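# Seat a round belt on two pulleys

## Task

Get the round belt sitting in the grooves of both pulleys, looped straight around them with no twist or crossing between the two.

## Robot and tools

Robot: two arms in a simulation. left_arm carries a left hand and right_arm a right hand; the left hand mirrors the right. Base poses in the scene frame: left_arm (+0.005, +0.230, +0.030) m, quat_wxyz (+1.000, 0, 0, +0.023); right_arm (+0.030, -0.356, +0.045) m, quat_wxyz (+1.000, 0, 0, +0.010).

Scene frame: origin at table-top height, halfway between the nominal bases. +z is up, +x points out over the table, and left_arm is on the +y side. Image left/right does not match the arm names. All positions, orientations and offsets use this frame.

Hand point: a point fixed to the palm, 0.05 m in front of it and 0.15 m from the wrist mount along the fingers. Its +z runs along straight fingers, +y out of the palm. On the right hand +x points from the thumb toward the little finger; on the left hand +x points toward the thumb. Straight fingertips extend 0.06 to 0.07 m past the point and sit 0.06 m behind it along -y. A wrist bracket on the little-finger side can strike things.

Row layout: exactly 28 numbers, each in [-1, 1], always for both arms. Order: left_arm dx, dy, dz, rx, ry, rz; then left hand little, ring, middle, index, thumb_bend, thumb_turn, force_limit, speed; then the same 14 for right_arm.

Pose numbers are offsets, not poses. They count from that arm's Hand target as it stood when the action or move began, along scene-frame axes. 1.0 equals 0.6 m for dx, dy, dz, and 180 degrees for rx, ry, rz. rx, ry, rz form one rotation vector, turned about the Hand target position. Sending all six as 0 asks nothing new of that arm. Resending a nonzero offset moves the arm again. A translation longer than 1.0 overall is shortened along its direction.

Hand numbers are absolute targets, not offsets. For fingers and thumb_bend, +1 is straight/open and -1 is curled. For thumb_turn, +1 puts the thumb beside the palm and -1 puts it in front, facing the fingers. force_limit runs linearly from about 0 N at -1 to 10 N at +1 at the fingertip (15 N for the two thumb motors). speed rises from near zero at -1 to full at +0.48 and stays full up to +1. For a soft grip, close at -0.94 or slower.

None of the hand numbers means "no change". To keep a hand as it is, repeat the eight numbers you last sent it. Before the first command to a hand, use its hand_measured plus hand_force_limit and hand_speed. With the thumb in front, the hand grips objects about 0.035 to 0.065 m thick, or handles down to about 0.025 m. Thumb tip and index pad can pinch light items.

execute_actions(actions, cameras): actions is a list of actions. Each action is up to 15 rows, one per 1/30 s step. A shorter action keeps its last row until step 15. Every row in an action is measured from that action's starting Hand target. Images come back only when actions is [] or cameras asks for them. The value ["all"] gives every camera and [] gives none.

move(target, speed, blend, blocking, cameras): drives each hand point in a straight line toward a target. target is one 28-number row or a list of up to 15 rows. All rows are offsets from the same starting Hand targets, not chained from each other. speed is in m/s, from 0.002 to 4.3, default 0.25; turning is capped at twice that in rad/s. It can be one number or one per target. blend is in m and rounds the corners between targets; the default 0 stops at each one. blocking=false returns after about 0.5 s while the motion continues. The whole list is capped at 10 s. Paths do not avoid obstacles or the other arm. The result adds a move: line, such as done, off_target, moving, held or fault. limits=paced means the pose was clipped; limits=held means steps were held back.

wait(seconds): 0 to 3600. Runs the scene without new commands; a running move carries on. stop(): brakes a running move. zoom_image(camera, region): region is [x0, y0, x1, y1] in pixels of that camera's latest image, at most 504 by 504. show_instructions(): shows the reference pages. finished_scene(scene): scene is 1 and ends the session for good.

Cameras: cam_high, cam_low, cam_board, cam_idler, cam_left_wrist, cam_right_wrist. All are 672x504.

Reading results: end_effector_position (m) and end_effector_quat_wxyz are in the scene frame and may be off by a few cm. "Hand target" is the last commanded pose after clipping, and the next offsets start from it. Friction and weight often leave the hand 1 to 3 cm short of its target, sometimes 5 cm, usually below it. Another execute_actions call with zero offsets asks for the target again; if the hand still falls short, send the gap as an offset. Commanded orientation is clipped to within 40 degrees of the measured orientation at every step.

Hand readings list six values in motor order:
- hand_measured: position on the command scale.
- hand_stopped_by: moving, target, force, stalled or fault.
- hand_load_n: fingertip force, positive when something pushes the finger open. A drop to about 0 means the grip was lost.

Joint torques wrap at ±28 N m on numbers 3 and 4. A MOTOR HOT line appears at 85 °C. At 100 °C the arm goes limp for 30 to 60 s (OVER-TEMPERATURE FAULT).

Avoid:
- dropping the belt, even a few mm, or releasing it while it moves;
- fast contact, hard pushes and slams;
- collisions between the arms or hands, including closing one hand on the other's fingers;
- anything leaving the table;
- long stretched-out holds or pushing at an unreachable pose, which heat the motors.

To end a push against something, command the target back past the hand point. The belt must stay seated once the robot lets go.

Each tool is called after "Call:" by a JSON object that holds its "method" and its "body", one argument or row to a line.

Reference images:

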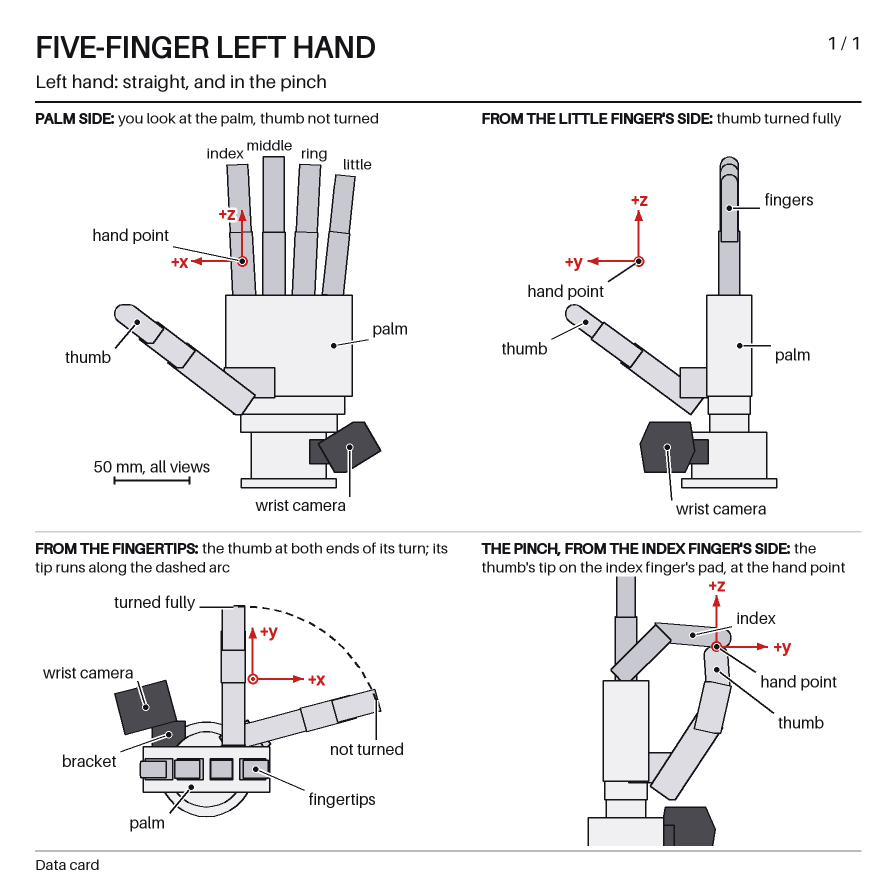

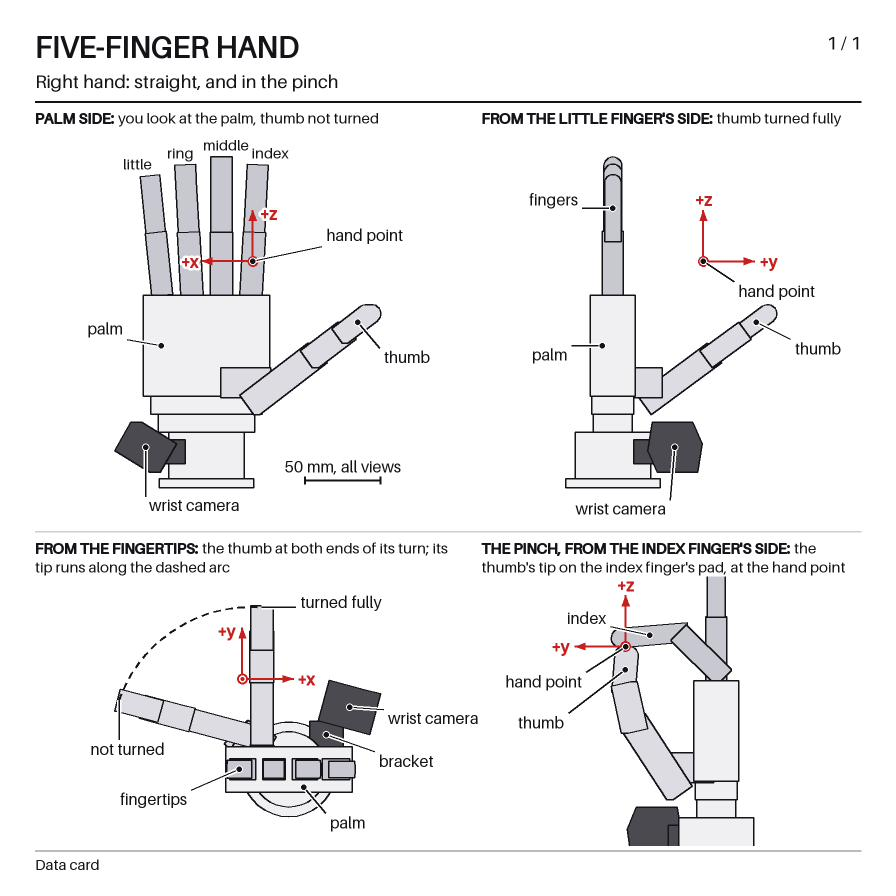

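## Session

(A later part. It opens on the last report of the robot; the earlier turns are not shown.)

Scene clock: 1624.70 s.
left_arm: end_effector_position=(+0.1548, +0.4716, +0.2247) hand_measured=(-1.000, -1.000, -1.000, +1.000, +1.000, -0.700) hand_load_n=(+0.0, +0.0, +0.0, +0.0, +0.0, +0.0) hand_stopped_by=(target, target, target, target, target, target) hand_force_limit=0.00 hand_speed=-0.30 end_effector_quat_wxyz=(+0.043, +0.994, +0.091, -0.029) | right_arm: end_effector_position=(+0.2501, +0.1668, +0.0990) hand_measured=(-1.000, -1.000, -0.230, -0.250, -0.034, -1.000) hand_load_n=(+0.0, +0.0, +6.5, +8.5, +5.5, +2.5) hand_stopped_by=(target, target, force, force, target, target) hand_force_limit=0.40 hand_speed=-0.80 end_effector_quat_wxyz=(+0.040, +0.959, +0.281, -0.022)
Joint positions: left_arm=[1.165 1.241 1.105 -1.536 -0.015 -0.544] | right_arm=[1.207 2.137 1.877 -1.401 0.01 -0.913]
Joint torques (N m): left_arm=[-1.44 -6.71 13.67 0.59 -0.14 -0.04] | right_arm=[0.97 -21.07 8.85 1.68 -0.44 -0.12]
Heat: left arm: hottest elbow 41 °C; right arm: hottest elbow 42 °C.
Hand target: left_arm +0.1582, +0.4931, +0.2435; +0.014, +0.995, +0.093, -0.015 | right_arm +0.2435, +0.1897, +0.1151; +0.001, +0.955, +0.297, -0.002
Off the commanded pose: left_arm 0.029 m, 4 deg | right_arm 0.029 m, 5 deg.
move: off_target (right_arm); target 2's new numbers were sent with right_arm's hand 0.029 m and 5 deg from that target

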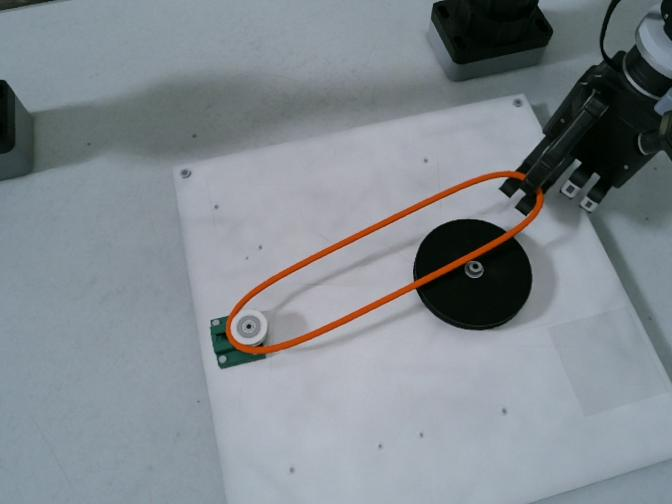

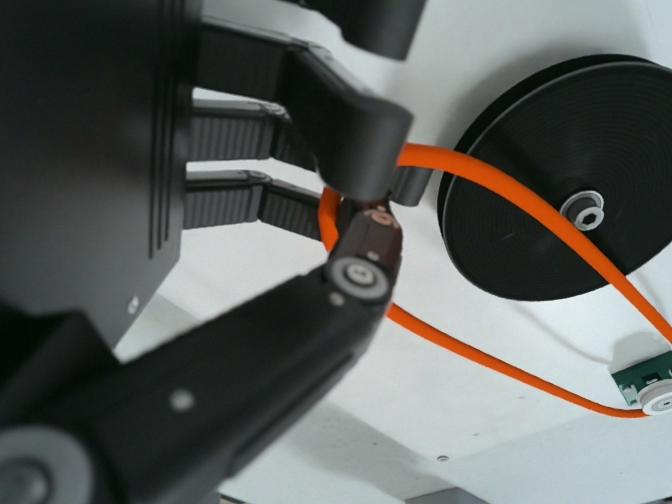

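Call:
{"method": "move", "body": {
  "target": [0,0,0,0,0,0,-1,-1,-1,1,1,-0.7,0.0,-0.3,0.04,-0.01,0.01,0,0,0.0,-1,-1,-0.5,-0.5,-0.03,-1,0.4,-0.8],
  "speed": 0.05,
  "cameras": ["cam_board","cam_right_wrist","cam_idler"]
}}

Call:
{"method": "zoom_image", "body": {
  "camera": "cam_board",
  "region": [390, 140, 640, 340]
}}

Scene clock: 1634.17 s.
left_arm: end_effector_position=(+0.1548, +0.4716, +0.2247) hand_measured=(-1.000, -1.000, -1.000, +1.000, +1.000, -0.700) hand_load_n=(+0.0, +0.0, +0.0, +0.0, +0.0, +0.0) hand_stopped_by=(target, target, target, target, target, target) hand_force_limit=0.00 hand_speed=-0.30 end_effector_quat_wxyz=(+0.043, +0.994, +0.091, -0.029) | right_arm: end_effector_position=(+0.2643, +0.1619, +0.0988) hand_measured=(-1.000, -1.000, -0.230, -0.250, -0.034, -1.000) hand_load_n=(+0.0, +0.0, +6.5, +9.0, +5.5, +2.0) hand_stopped_by=(target, target, force, force, target, target) hand_force_limit=0.40 hand_speed=-0.80 end_effector_quat_wxyz=(+0.038, +0.957, +0.287, -0.025)
Joint positions: left_arm=[1.165 1.241 1.105 -1.536 -0.015 -0.544] | right_arm=[1.184 2.137 1.877 -1.401 0.007 -0.949]
Joint torques (N m): left_arm=[-1.44 -6.71 13.67 0.59 -0.14 -0.05] | right_arm=[-0.21 -21.19 10.36 1.03 -0.3 -0.11]
Heat: left arm: hottest elbow 41 °C; right arm: hottest elbow 41 °C.
Hand target: left_arm +0.1582, +0.4931, +0.2435; +0.014, +0.995, +0.093, -0.015 | right_arm +0.2675, +0.1837, +0.1211; +0.001, +0.955, +0.297, -0.002
Off the commanded pose: left_arm 0.029 m, 4 deg | right_arm 0.031 m, 5 deg.
move: off_target (right_arm)
Images, in order (width x height): cam_board 672x504, cam_idler 672x504, cam_right_wrist 672x504.

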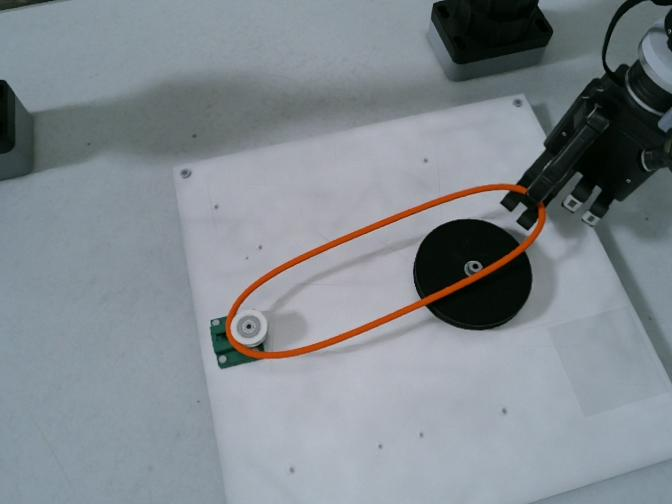

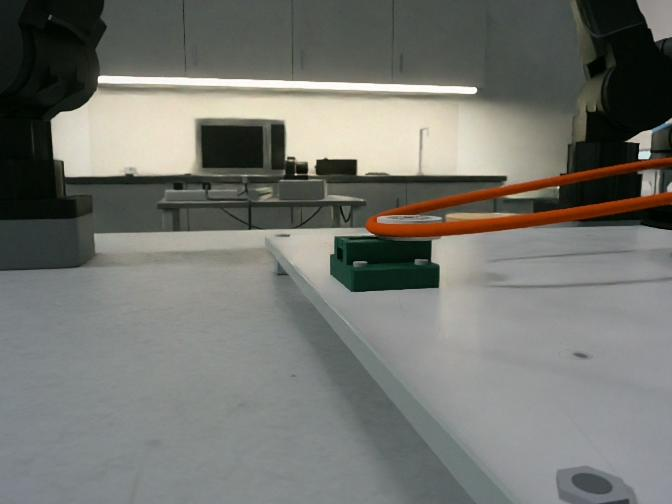

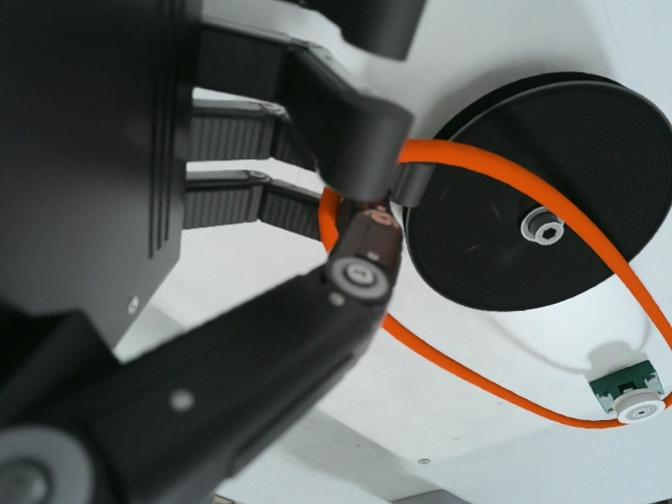

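Scaled by 2.016 from the camera's image (finer frame: 960x720).

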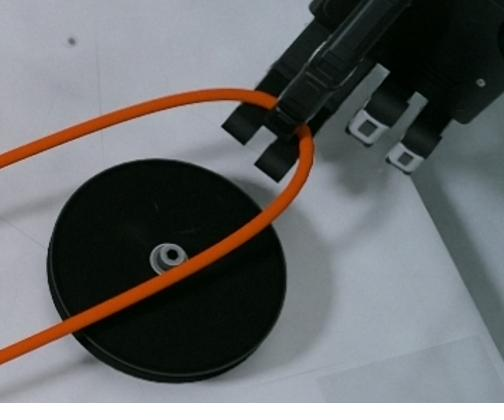

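Call:
{"method": "move", "body": {
  "target": [0,0,0,0,0,0,-1,-1,-1,1,1,-0.7,0.0,-0.3,0.0,0.01,-0.1,0,0,0.0,-1,-1,-0.5,-0.5,-0.03,-1,0.4,-0.8],
  "speed": 0.05,
  "cameras": ["cam_board","cam_right_wrist","cam_idler"]
}}

Call:
{"method": "zoom_image", "body": {
  "camera": "cam_board",
  "region": [390, 140, 640, 340]
}}

Scene clock: 1639.97 s.
left_arm: end_effector_position=(+0.1548, +0.4716, +0.2247) hand_measured=(-1.000, -1.000, -1.000, +1.000, +1.000, -0.700) hand_load_n=(+0.0, +0.0, +0.0, +0.0, +0.0, +0.0) hand_stopped_by=(target, target, target, target, target, target) hand_force_limit=0.00 hand_speed=-0.30 end_effector_quat_wxyz=(+0.043, +0.994, +0.091, -0.029) | right_arm: end_effector_position=(+0.2690, +0.1712, +0.0719) hand_measured=(-1.000, -1.000, -0.230, -0.250, -0.034, -1.000) hand_load_n=(+0.0, +0.0, +6.0, +8.5, +5.5, +2.0) hand_stopped_by=(target, target, force, force, target, target) hand_force_limit=0.40 hand_speed=-0.80 end_effector_quat_wxyz=(+0.021, +0.958, +0.286, -0.011)
Joint positions: left_arm=[1.165 1.241 1.105 -1.536 -0.015 -0.544] | right_arm=[1.182 2.154 1.841 -1.305 0.009 -0.95]
Joint torques (N m): left_arm=[-1.44 -6.71 13.67 0.59 -0.13 -0.04] | right_arm=[0.21 -18.02 8.53 1.99 -0.4 -0.08]
Heat: left arm: hottest elbow 41 °C; right arm: hottest elbow 40 °C.
Hand target: left_arm +0.1582, +0.4931, +0.2435; +0.014, +0.995, +0.093, -0.015 | right_arm +0.2675, +0.1898, +0.0613; +0.001, +0.955, +0.297, -0.001
Off the commanded pose: left_arm 0.029 m, 4 deg | right_arm 0.021 m, 3 deg.
move: off_target (right_arm)
Images, in order (width x height): cam_board 672x504, cam_idler 672x504, cam_right_wrist 672x504.

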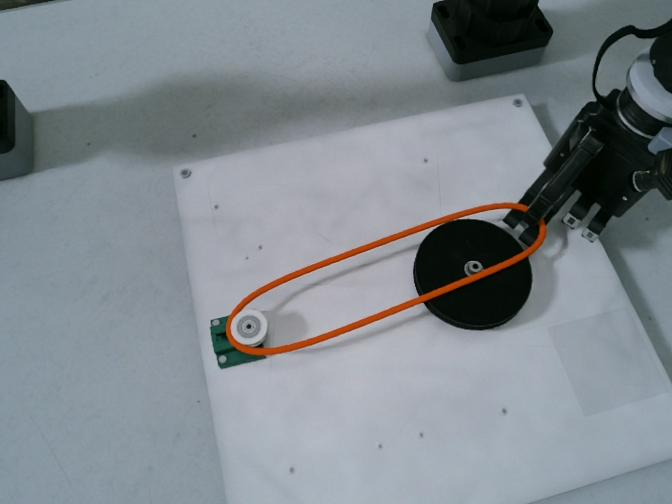

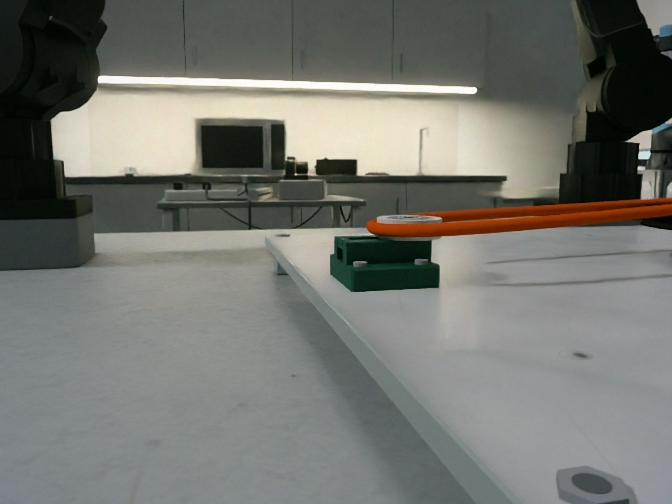

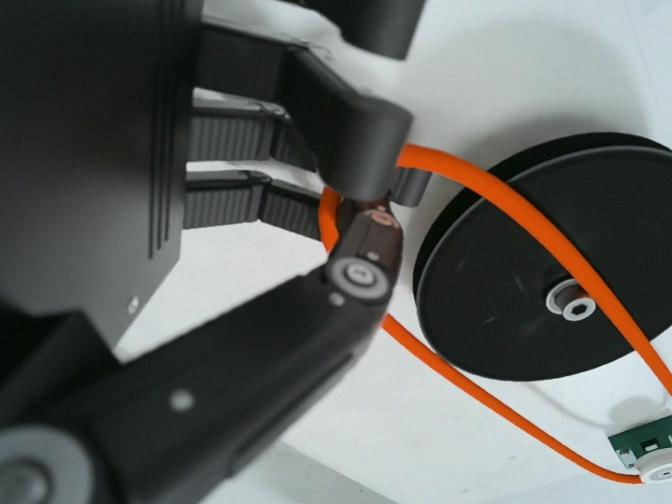

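Scaled by 2.016 from the camera's image (finer frame: 960x720).

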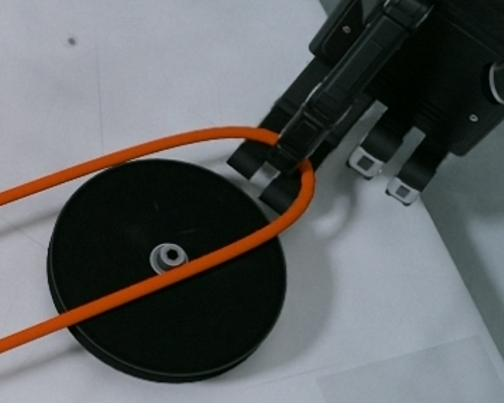

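Call:
{"method": "wait", "body": {
  "seconds": 0.1,
  "cameras": ["cam_board", "cam_idler", "cam_high"]
}}

Scene clock: 1651.17 s.
left_arm: end_effector_position=(+0.1548, +0.4716, +0.2247) hand_measured=(-1.000, -1.000, -1.000, +1.000, +1.000, -0.700) hand_load_n=(+0.0, +0.0, +0.0, +0.0, +0.0, +0.0) hand_stopped_by=(target, target, target, target, target, target) hand_force_limit=0.00 hand_speed=-0.30 end_effector_quat_wxyz=(+0.043, +0.994, +0.091, -0.029) | right_arm: end_effector_position=(+0.2690, +0.1712, +0.0719) hand_measured=(-1.000, -1.000, -0.230, -0.250, -0.034, -1.000) hand_load_n=(+0.0, +0.0, +6.0, +8.5, +5.5, +2.5) hand_stopped_by=(target, target, force, force, target, target) hand_force_limit=0.40 hand_speed=-0.80 end_effector_quat_wxyz=(+0.021, +0.958, +0.286, -0.011)
Joint positions: left_arm=[1.165 1.241 1.105 -1.536 -0.015 -0.544] | right_arm=[1.182 2.154 1.841 -1.305 0.009 -0.95]
Joint torques (N m): left_arm=[-1.38 -6.71 13.67 0.59 -0.13 -0.04] | right_arm=[-0.03 -17.79 8.85 1.99 -0.38 -0.09]
Heat: left arm: hottest elbow 41 °C; right arm: hottest elbow 40 °C.
Hand target: left_arm +0.1582, +0.4931, +0.2435; +0.014, +0.995, +0.093, -0.015 | right_arm +0.2675, +0.1898, +0.0613; +0.001, +0.955, +0.297, -0.001
Off the commanded pose: left_arm 0.029 m, 4 deg | right_arm 0.021 m, 3 deg.
wait: 0.10 s; at rest from the start
Images, in order (width x height): cam_high 672x504, cam_board 672x504, cam_idler 672x504.

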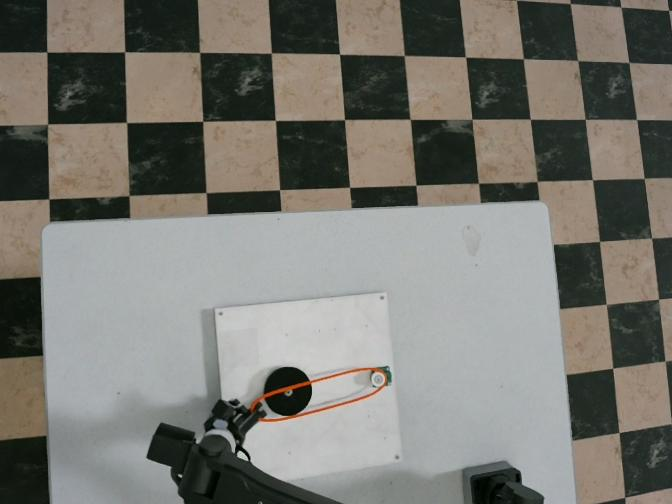

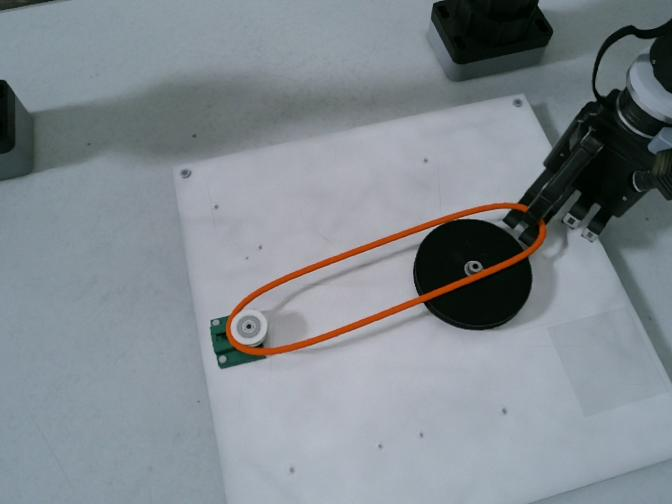

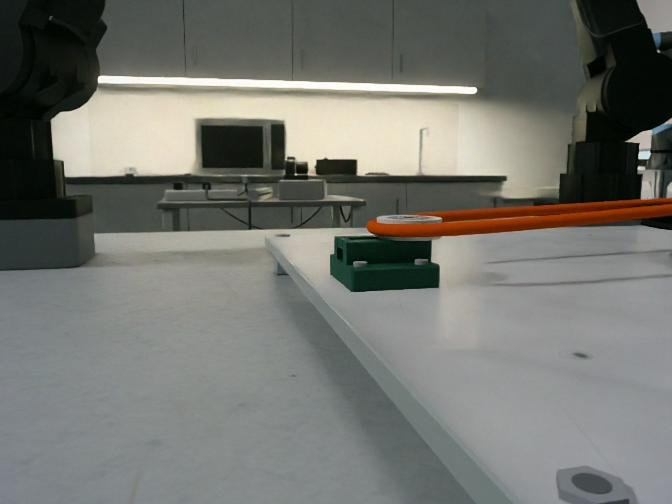

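Call:
{"method": "zoom_image", "body": {
  "camera": "cam_board",
  "region": [390, 170, 600, 340]
}}

Call:
{"method": "zoom_image", "body": {
  "camera": "cam_idler",
  "region": [330, 180, 500, 300]
}}

Scaled by 2.400 from the camera's image (finer frame: 960x720).

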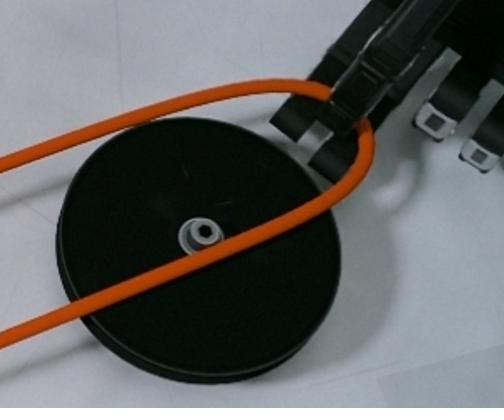

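Scaled by 2.965 from the camera's image (finer frame: 960x720).

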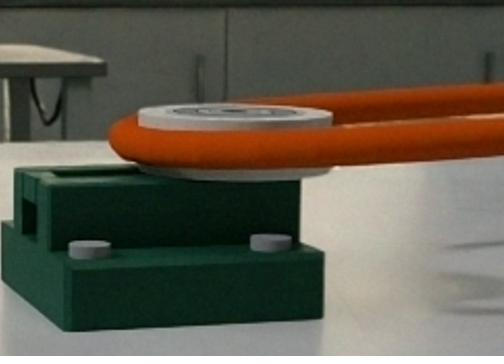

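Call:
{"method": "move", "body": {
  "target": [
    [0,0,0,0,0,0,-1,-1,-1,1,1,-0.7,0.0,-0.3,-0.04,0.005,0,0,0,0,-1,-1,-0.5,-0.5,-0.03,-1,0.4,-0.8]
  ],
  "speed": 0.05,
  "cameras": ["cam_board"]
}}

Call:
{"method": "zoom_image", "body": {
  "camera": "cam_board",
  "region": [390, 170, 600, 340]
}}

Scene clock: 1672.00 s.
left_arm: end_effector_position=(+0.1548, +0.4716, +0.2247) hand_measured=(-1.000, -1.000, -1.000, +1.000, +1.000, -0.700) hand_load_n=(+0.0, +0.0, +0.0, +0.0, +0.0, +0.0) hand_stopped_by=(target, target, target, target, target, target) hand_force_limit=0.00 hand_speed=-0.30 end_effector_quat_wxyz=(+0.043, +0.994, +0.091, -0.029) | right_arm: end_effector_position=(+0.2593, +0.1686, +0.0649) hand_measured=(-1.000, -1.000, -0.230, -0.250, -0.034, -1.000) hand_load_n=(+0.0, +0.0, +5.5, +8.5, +6.0, +2.5) hand_stopped_by=(target, target, force, force, target, target) hand_force_limit=0.40 hand_speed=-0.80 end_effector_quat_wxyz=(+0.028, +0.959, +0.283, -0.012)
Joint positions: left_arm=[1.165 1.241 1.105 -1.536 -0.015 -0.544] | right_arm=[1.196 2.154 1.819 -1.294 0.015 -0.929]
Joint torques (N m): left_arm=[-1.44 -6.71 13.67 0.59 -0.14 -0.04] | right_arm=[2.14 -19.08 8.5 1.94 -0.63 0.02]
Heat: left arm: hottest elbow 41 °C; right arm: hottest elbow 40 °C.
Hand target: left_arm +0.1582, +0.4931, +0.2435; +0.014, +0.995, +0.093, -0.015 | right_arm +0.2436, +0.1927, +0.0613; +0.001, +0.955, +0.297, -0.001
Off the commanded pose: left_arm 0.029 m, 4 deg | right_arm 0.029 m, 4 deg.
move: off_target (right_arm)

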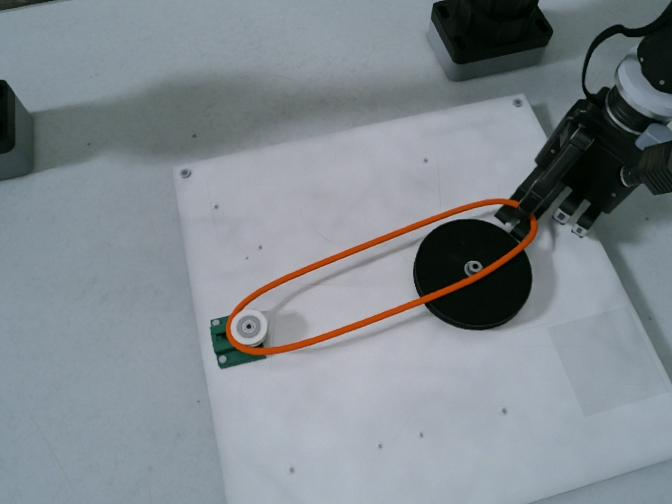

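Scaled by 2.400 from the camera's image (finer frame: 960x720).

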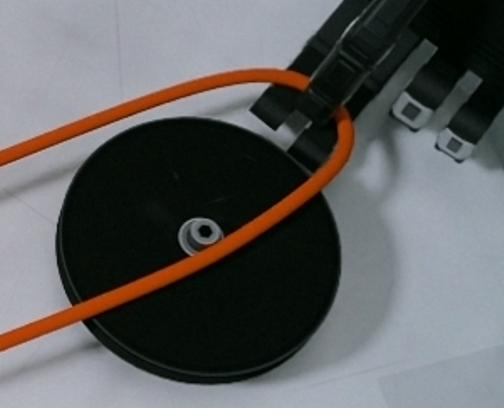

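Call:
{"method": "move", "body": {
  "target": [
    [0,0,0,0,0,0,-1,-1,-1,1,1,-0.7,0.0,-0.3,-0.015,0.005,-0.012,0,0,0,-1,-1,-0.5,-0.5,-0.03,-1,0.4,-0.8]
  ],
  "speed": 0.05,
  "cameras": ["cam_board"]
}}

Call:
{"method": "zoom_image", "body": {
  "camera": "cam_board",
  "region": [390, 170, 600, 340]
}}

Scene clock: 1675.23 s.
left_arm: end_effector_position=(+0.1548, +0.4716, +0.2247) hand_measured=(-1.000, -1.000, -1.000, +1.000, +1.000, -0.700) hand_load_n=(+0.0, +0.0, +0.0, +0.0, +0.0, +0.0) hand_stopped_by=(target, target, target, target, target, target) hand_force_limit=0.00 hand_speed=-0.30 end_effector_quat_wxyz=(+0.043, +0.994, +0.091, -0.029) | right_arm: end_effector_position=(+0.2579, +0.1687, +0.0640) hand_measured=(-1.000, -1.000, -0.230, -0.250, -0.034, -1.000) hand_load_n=(+0.0, +0.0, +5.5, +8.5, +6.0, +2.5) hand_stopped_by=(target, target, force, force, target, target) hand_force_limit=0.40 hand_speed=-0.80 end_effector_quat_wxyz=(+0.029, +0.960, +0.278, -0.009)
Joint positions: left_arm=[1.165 1.241 1.105 -1.536 -0.015 -0.544] | right_arm=[1.199 2.154 1.816 -1.29 0.019 -0.916]
Joint torques (N m): left_arm=[-1.44 -6.71 13.67 0.59 -0.14 -0.04] | right_arm=[3.14 -18.14 7.94 2.28 -0.84 -0.05]
Heat: left arm: hottest elbow 41 °C; right arm: hottest elbow 40 °C.
Hand target: left_arm +0.1582, +0.4931, +0.2435; +0.014, +0.995, +0.093, -0.015 | right_arm +0.2346, +0.1958, +0.0541; +0.001, +0.955, +0.297, -0.001
Off the commanded pose: left_arm 0.029 m, 4 deg | right_arm 0.037 m, 4 deg.
move: off_target (right_arm)

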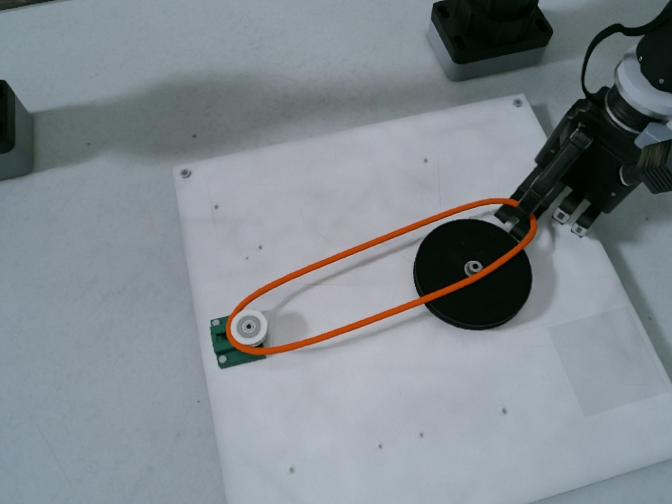

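Scaled by 2.400 from the camera's image (finer frame: 960x720).

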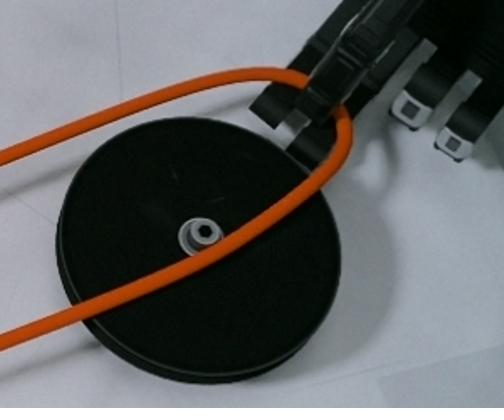

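Call:
{"method": "move", "body": {
  "target": [
    [0,0,0,0,0,0,-1,-1,-1,1,1,-0.7,0.0,-0.3,-0.02,0.0,0.0,0,0,0,-1,-1,-0.5,-0.5,-0.03,-1,0.4,-0.8]
  ],
  "speed": 0.1,
  "cameras": ["cam_board"]
}}

Call:
{"method": "zoom_image", "body": {
  "camera": "cam_board",
  "region": [390, 170, 600, 340]
}}

Scene clock: 1679.10 s.
left_arm: end_effector_position=(+0.1548, +0.4716, +0.2247) hand_measured=(-1.000, -1.000, -1.000, +1.000, +1.000, -0.700) hand_load_n=(+0.0, +0.0, +0.0, +0.0, +0.0, +0.0) hand_stopped_by=(target, target, target, target, target, target) hand_force_limit=0.00 hand_speed=-0.30 end_effector_quat_wxyz=(+0.043, +0.994, +0.091, -0.029) | right_arm: end_effector_position=(+0.2512, +0.1680, +0.0634) hand_measured=(-1.000, -1.000, -0.230, -0.250, -0.034, -1.000) hand_load_n=(+0.0, +0.0, +5.0, +8.5, +6.0, +2.5) hand_stopped_by=(target, target, force, force, target, target) hand_force_limit=0.40 hand_speed=-0.80 end_effector_quat_wxyz=(+0.031, +0.960, +0.278, -0.006)
Joint positions: left_arm=[1.165 1.241 1.105 -1.536 -0.015 -0.544] | right_arm=[1.211 2.146 1.8 -1.282 0.026 -0.904]
Joint torques (N m): left_arm=[-1.44 -6.71 13.68 0.58 -0.14 -0.04] | right_arm=[4.42 -18.43 7.72 2.22 -1.04 0.11]
Heat: left arm: hottest elbow 41 °C; right arm: hottest elbow 39 °C.
Hand target: left_arm +0.1582, +0.4931, +0.2435; +0.014, +0.995, +0.093, -0.015 | right_arm +0.2225, +0.1958, +0.0538; +0.001, +0.955, +0.297, -0.002
Off the commanded pose: left_arm 0.029 m, 4 deg | right_arm 0.041 m, 4 deg.
move: off_target (right_arm)

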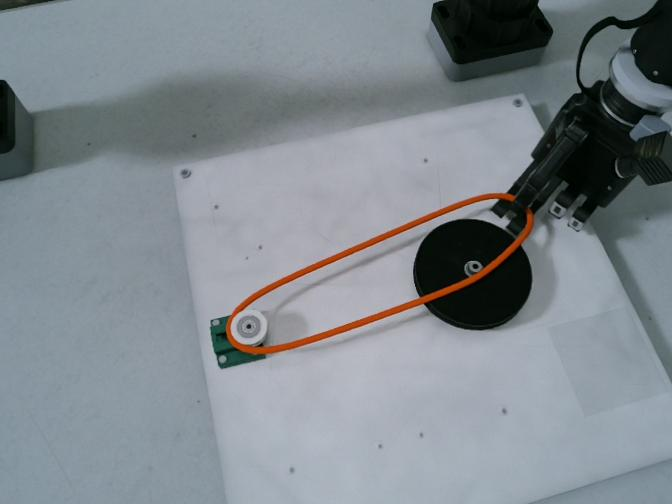

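Scaled by 2.400 from the camera's image (finer frame: 960x720).

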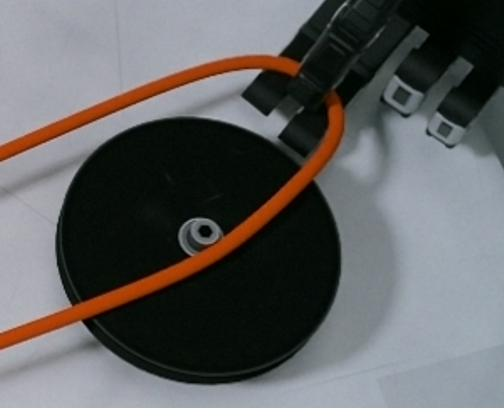

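Call:
{"method": "move", "body": {
  "target": [
    [0,0,0,0,0,0,-1,-1,-1,1,1,-0.7,0.0,-0.3,0.0,0.0,-0.025,0,0,0,-1,-1,-0.5,-0.5,-0.03,-1,0.4,-0.8]
  ],
  "speed": 0.1,
  "cameras": ["cam_board", "cam_low"]
}}

Call:
{"method": "zoom_image", "body": {
  "camera": "cam_board",
  "region": [390, 170, 600, 340]
}}

Scene clock: 1682.60 s.
left_arm: end_effector_position=(+0.1548, +0.4716, +0.2247) hand_measured=(-1.000, -1.000, -1.000, +1.000, +1.000, -0.700) hand_load_n=(+0.0, +0.0, +0.5, +0.0, +0.0, +0.0) hand_stopped_by=(target, target, target, target, target, target) hand_force_limit=0.00 hand_speed=-0.30 end_effector_quat_wxyz=(+0.043, +0.994, +0.091, -0.029) | right_arm: end_effector_position=(+0.2510, +0.1678, +0.0625) hand_measured=(-1.000, -1.000, -0.230, -0.250, -0.034, -1.000) hand_load_n=(+0.5, +0.0, +5.0, +8.5, +6.0, +2.5) hand_stopped_by=(target, target, force, force, target, target) hand_force_limit=0.40 hand_speed=-0.80 end_effector_quat_wxyz=(+0.027, +0.960, +0.277, -0.003)
Joint positions: left_arm=[1.165 1.241 1.105 -1.536 -0.015 -0.544] | right_arm=[1.211 2.138 1.787 -1.266 0.026 -0.902]
Joint torques (N m): left_arm=[-1.44 -6.71 13.68 0.58 -0.14 -0.04] | right_arm=[3.66 -16.91 7.36 2.89 -1.09 0.07]
Heat: left arm: hottest elbow 41 °C; right arm: hottest elbow 39 °C.
Hand target: left_arm +0.1582, +0.4931, +0.2435; +0.014, +0.995, +0.093, -0.015 | right_arm +0.2224, +0.1958, +0.0390; +0.001, +0.955, +0.297, -0.002
Off the commanded pose: left_arm 0.029 m, 4 deg | right_arm 0.046 m, 4 deg.
move: off_target (right_arm)
Images, in order (width x height): cam_low 672x504, cam_board 672x504.

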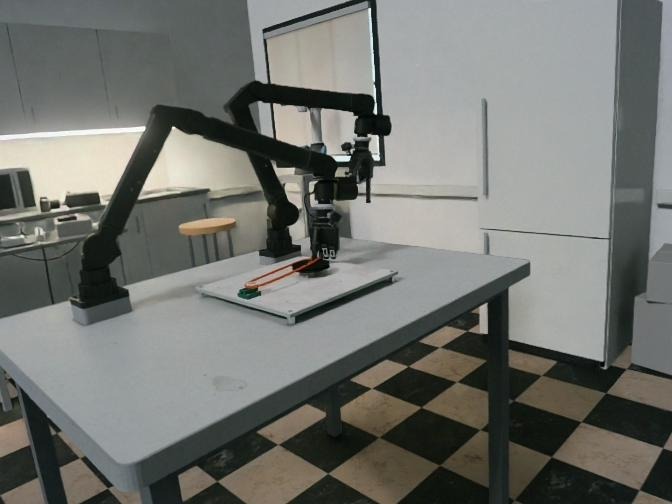

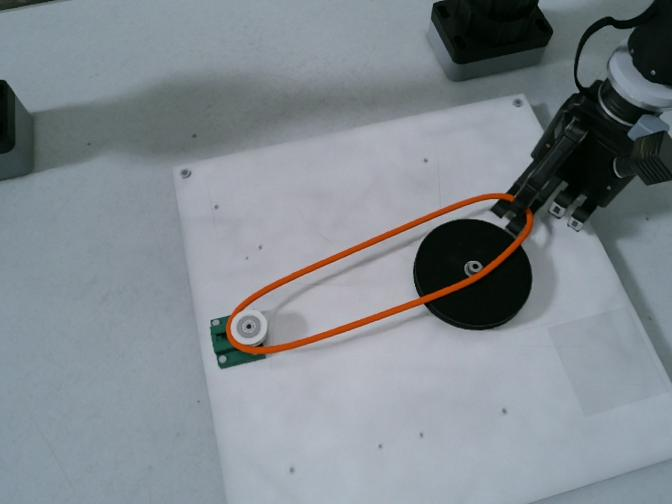

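Scaled by 2.400 from the camera's image (finer frame: 960x720).

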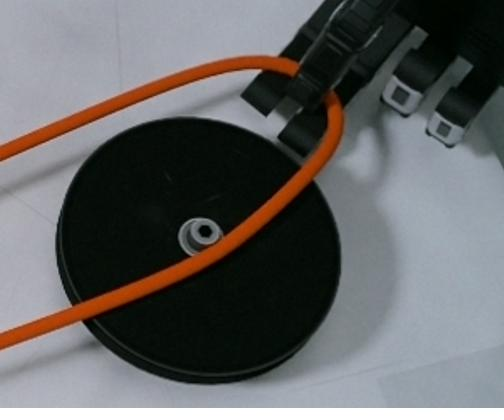

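Call:
{"method": "zoom_image", "body": {
  "camera": "cam_low",
  "region": [220, 230, 350, 320]
}}

Scaled by 3.877 from the camera's image (finer frame: 960x720).

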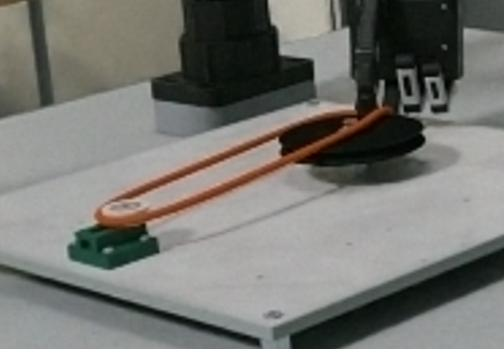

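Call:
{"method": "move", "body": {
  "target": [
    [0,0,0,0,0,0,-1,-1,-1,1,1,-0.7,0.0,-0.3,0.0,0.0,-0.015,0,0,0,-1,-1,-0.5,-0.5,-0.03,-1,0.4,-0.8]
  ],
  "speed": 0.1,
  "cameras": ["cam_board", "cam_low"]
}}

Call:
{"method": "zoom_image", "body": {
  "camera": "cam_board",
  "region": [390, 170, 600, 340]
}}

Scene clock: 1688.87 s.
left_arm: end_effector_position=(+0.1548, +0.4716, +0.2247) hand_measured=(-1.000, -1.000, -1.000, +1.000, +1.000, -0.700) hand_load_n=(+0.0, +0.0, +0.0, +0.0, +0.0, +0.0) hand_stopped_by=(target, target, target, target, target, target) hand_force_limit=0.00 hand_speed=-0.30 end_effector_quat_wxyz=(+0.043, +0.994, +0.091, -0.029) | right_arm: end_effector_position=(+0.2509, +0.1677, +0.0618) hand_measured=(-1.000, -1.000, -0.230, -0.250, -0.034, -1.000) hand_load_n=(+0.0, +0.0, +5.0, +8.5, +6.0, +2.5) hand_stopped_by=(target, target, force, force, target, target) hand_force_limit=0.40 hand_speed=-0.80 end_effector_quat_wxyz=(+0.024, +0.961, +0.277, -0.001)
Joint positions: left_arm=[1.165 1.241 1.105 -1.536 -0.015 -0.544] | right_arm=[1.211 2.133 1.778 -1.255 0.027 -0.9]
Joint torques (N m): left_arm=[-1.44 -6.71 13.67 0.59 -0.13 -0.04] | right_arm=[3.72 -16.03 7.12 3.18 -1.1 0.07]
Heat: left arm: hottest elbow 41 °C; right arm: hottest elbow 38 °C.
Hand target: left_arm +0.1582, +0.4931, +0.2435; +0.014, +0.995, +0.093, -0.015 | right_arm +0.2225, +0.1958, +0.0299; +0.001, +0.955, +0.297, -0.002
Off the commanded pose: left_arm 0.029 m, 4 deg | right_arm 0.051 m, 4 deg.
move: off_target (right_arm)
Images, in order (width x height): cam_low 672x504, cam_board 672x504.

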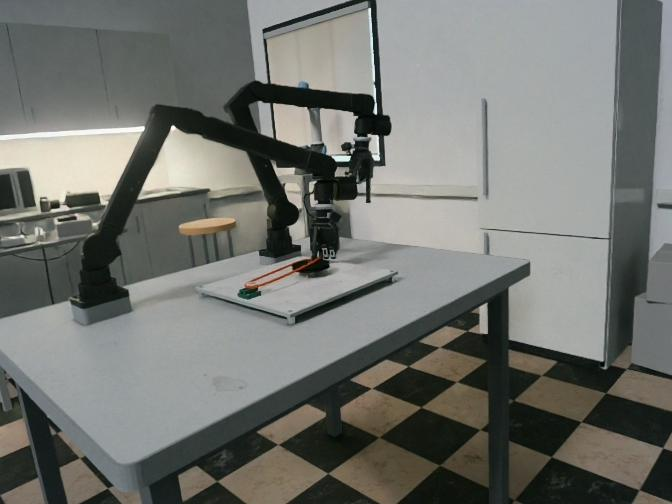

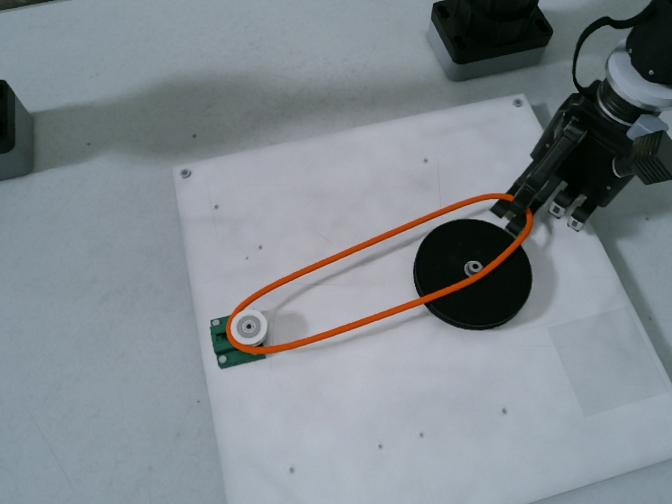

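Scaled by 2.400 from the camera's image (finer frame: 960x720).

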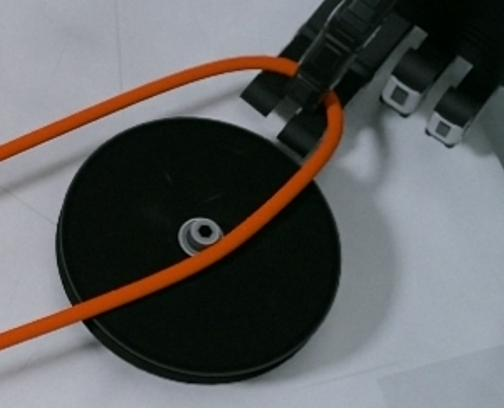

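Call:
{"method": "move", "body": {
  "target": [
    [0,0,0,0,0,0,-1,-1,-1,1,1,-0.7,0.0,-0.3,0.0,0.018,0.01,0,0,-0.05,-1,-1,-0.5,-0.5,-0.03,-1,0.4,-0.8]
  ],
  "speed": 0.06,
  "cameras": ["cam_board"]
}}

Call:
{"method": "zoom_image", "body": {
  "camera": "cam_board",
  "region": [390, 170, 600, 340]
}}

Scene clock: 1713.63 s.
left_arm: end_effector_position=(+0.1548, +0.4716, +0.2247) hand_measured=(-1.000, -1.000, -1.000, +1.000, +1.000, -0.700) hand_load_n=(+0.0, +0.0, +0.0, +0.0, +0.0, +0.0) hand_stopped_by=(target, target, target, target, target, target) hand_force_limit=0.00 hand_speed=-0.30 end_effector_quat_wxyz=(+0.043, +0.994, +0.091, -0.029) | right_arm: end_effector_position=(+0.2444, +0.1686, +0.0622) hand_measured=(-1.000, -1.000, -0.230, -0.250, -0.034, -1.000) hand_load_n=(+0.0, +0.0, +5.0, +8.0, +6.0, +2.0) hand_stopped_by=(target, target, force, force, target, target) hand_force_limit=0.40 hand_speed=-0.80 end_effector_quat_wxyz=(+0.024, +0.976, +0.215, +0.005)
Joint positions: left_arm=[1.165 1.241 1.105 -1.536 -0.015 -0.544] | right_arm=[1.21 2.135 1.782 -1.253 0.034 -0.773]
Joint torques (N m): left_arm=[-1.44 -6.71 13.67 0.59 -0.13 -0.04] | right_arm=[2.61 -14.04 11.96 1.78 -1.37 0.24]
Heat: left arm: hottest elbow 41 °C; right arm: hottest elbow 37 °C.
Hand target: left_arm +0.1582, +0.4931, +0.2435; +0.014, +0.995, +0.093, -0.015 | right_arm +0.2226, +0.2066, +0.0359; +0.001, +0.975, +0.221, -0.002
Off the commanded pose: left_arm 0.029 m, 4 deg | right_arm 0.051 m, 3 deg.
move: off_target (right_arm)

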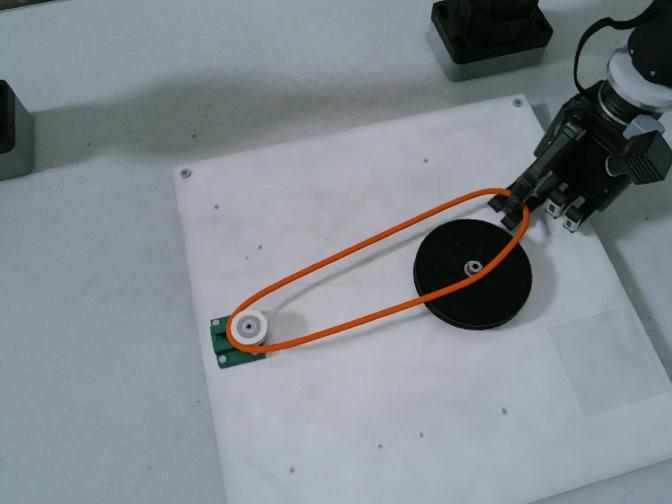

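Scaled by 2.400 from the camera's image (finer frame: 960x720).

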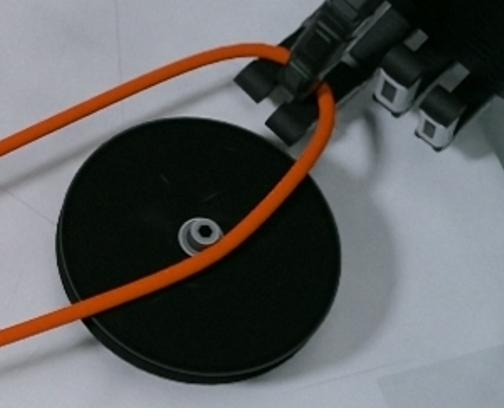

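Call:
{"method": "move", "body": {
  "target": [
    [0,0,0,0,0,0,-1,-1,-1,1,1,-0.7,0.0,-0.3,0.03,0.025,0.0,0,0,0,-1,-1,-0.5,-0.5,-0.03,-1,0.4,-0.8]
  ],
  "speed": 0.06,
  "cameras": ["cam_board"]
}}

Call:
{"method": "zoom_image", "body": {
  "camera": "cam_board",
  "region": [390, 170, 600, 340]
}}

Scene clock: 1718.87 s.
left_arm: end_effector_position=(+0.1548, +0.4716, +0.2247) hand_measured=(-1.000, -1.000, -1.000, +1.000, +1.000, -0.700) hand_load_n=(+0.0, +0.0, +0.0, +0.0, +0.0, +0.0) hand_stopped_by=(target, target, target, target, target, target) hand_force_limit=0.00 hand_speed=-0.30 end_effector_quat_wxyz=(+0.043, +0.994, +0.091, -0.029) | right_arm: end_effector_position=(+0.2560, +0.1760, +0.0634) hand_measured=(-1.000, -1.000, -0.230, -0.250, -0.034, -1.000) hand_load_n=(+0.5, +0.0, +5.0, +8.5, +6.5, +2.5) hand_stopped_by=(target, target, force, force, target, target) hand_force_limit=0.40 hand_speed=-0.80 end_effector_quat_wxyz=(+0.032, +0.978, +0.207, -0.002)
Joint positions: left_arm=[1.165 1.241 1.105 -1.536 -0.015 -0.544] | right_arm=[1.195 2.181 1.862 -1.308 0.031 -0.773]
Joint torques (N m): left_arm=[-1.44 -6.71 13.68 0.59 -0.14 -0.04] | right_arm=[2.73 -14.04 13.22 2.24 -1.29 0.09]
Heat: left arm: hottest elbow 41 °C; right arm: hottest elbow 38 °C.
Hand target: left_arm +0.1582, +0.4931, +0.2435; +0.014, +0.995, +0.093, -0.015 | right_arm +0.2406, +0.2215, +0.0359; +0.001, +0.975, +0.221, -0.002
Off the commanded pose: left_arm 0.029 m, 4 deg | right_arm 0.055 m, 4 deg.
move: off_target (right_arm)

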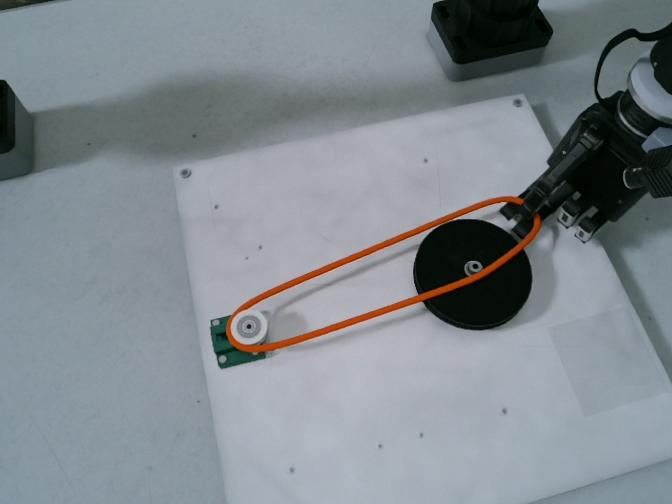

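Scaled by 2.400 from the camera's image (finer frame: 960x720).

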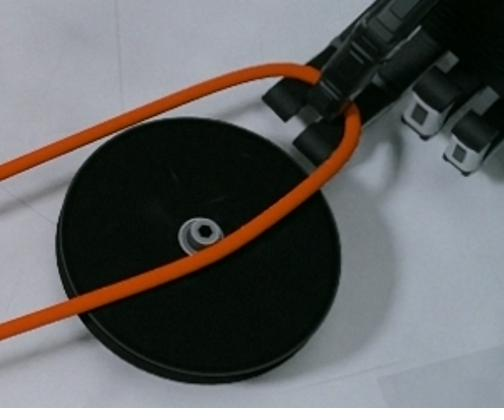

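Call:
{"method": "move", "body": {
  "target": [
    [0,0,0,0,0,0,-1,-1,-1,1,1,-0.7,0.0,-0.3,0.03,0.02,-0.01,0,0,-0.02,-1,-1,-0.5,-0.5,-0.03,-1,0.4,-0.8]
  ],
  "speed": 0.06,
  "cameras": ["cam_board"]
}}

Call:
{"method": "zoom_image", "body": {
  "camera": "cam_board",
  "region": [390, 170, 600, 340]
}}

Scene clock: 1722.90 s.
left_arm: end_effector_position=(+0.1548, +0.4716, +0.2247) hand_measured=(-1.000, -1.000, -1.000, +1.000, +1.000, -0.700) hand_load_n=(+0.0, +0.0, +0.0, +0.0, +0.0, +0.0) hand_stopped_by=(target, target, target, target, target, target) hand_force_limit=0.00 hand_speed=-0.30 end_effector_quat_wxyz=(+0.043, +0.994, +0.091, -0.029) | right_arm: end_effector_position=(+0.2688, +0.1819, +0.0640) hand_measured=(-1.000, -1.000, -0.230, -0.250, -0.034, -1.000) hand_load_n=(+0.0, +0.0, +4.5, +8.5, +7.0, +3.0) hand_stopped_by=(target, target, force, force, target, target) hand_force_limit=0.40 hand_speed=-0.80 end_effector_quat_wxyz=(+0.039, +0.983, +0.181, -0.008)
Joint positions: left_arm=[1.165 1.241 1.105 -1.536 -0.015 -0.544] | right_arm=[1.173 2.226 1.94 -1.358 0.028 -0.74]
Joint torques (N m): left_arm=[-1.44 -6.71 13.68 0.59 -0.13 -0.04] | right_arm=[2.08 -13.8 13.85 2.93 -1.18 0.05]
Heat: left arm: hottest elbow 41 °C; right arm: hottest elbow 38 °C.
Hand target: left_arm +0.1582, +0.4931, +0.2435; +0.014, +0.995, +0.093, -0.015 | right_arm +0.2586, +0.2335, +0.0299; +0.001, +0.982, +0.190, -0.002
Off the commanded pose: left_arm 0.029 m, 4 deg | right_arm 0.063 m, 5 deg.
move: off_target (right_arm)

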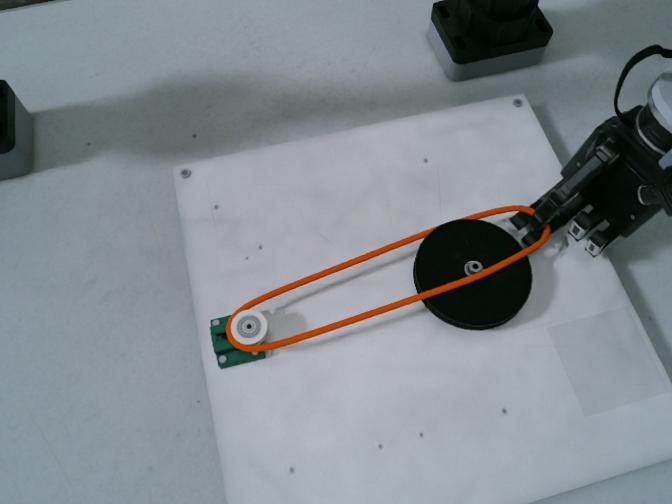

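Scaled by 2.400 from the camera's image (finer frame: 960x720).

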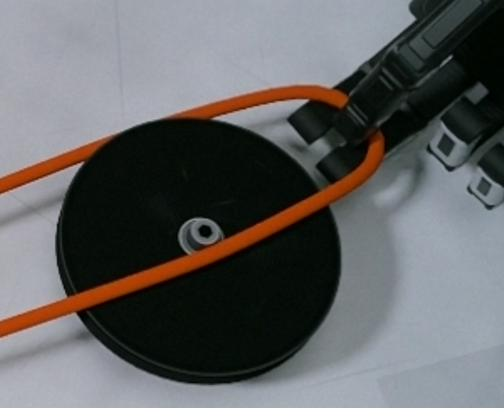

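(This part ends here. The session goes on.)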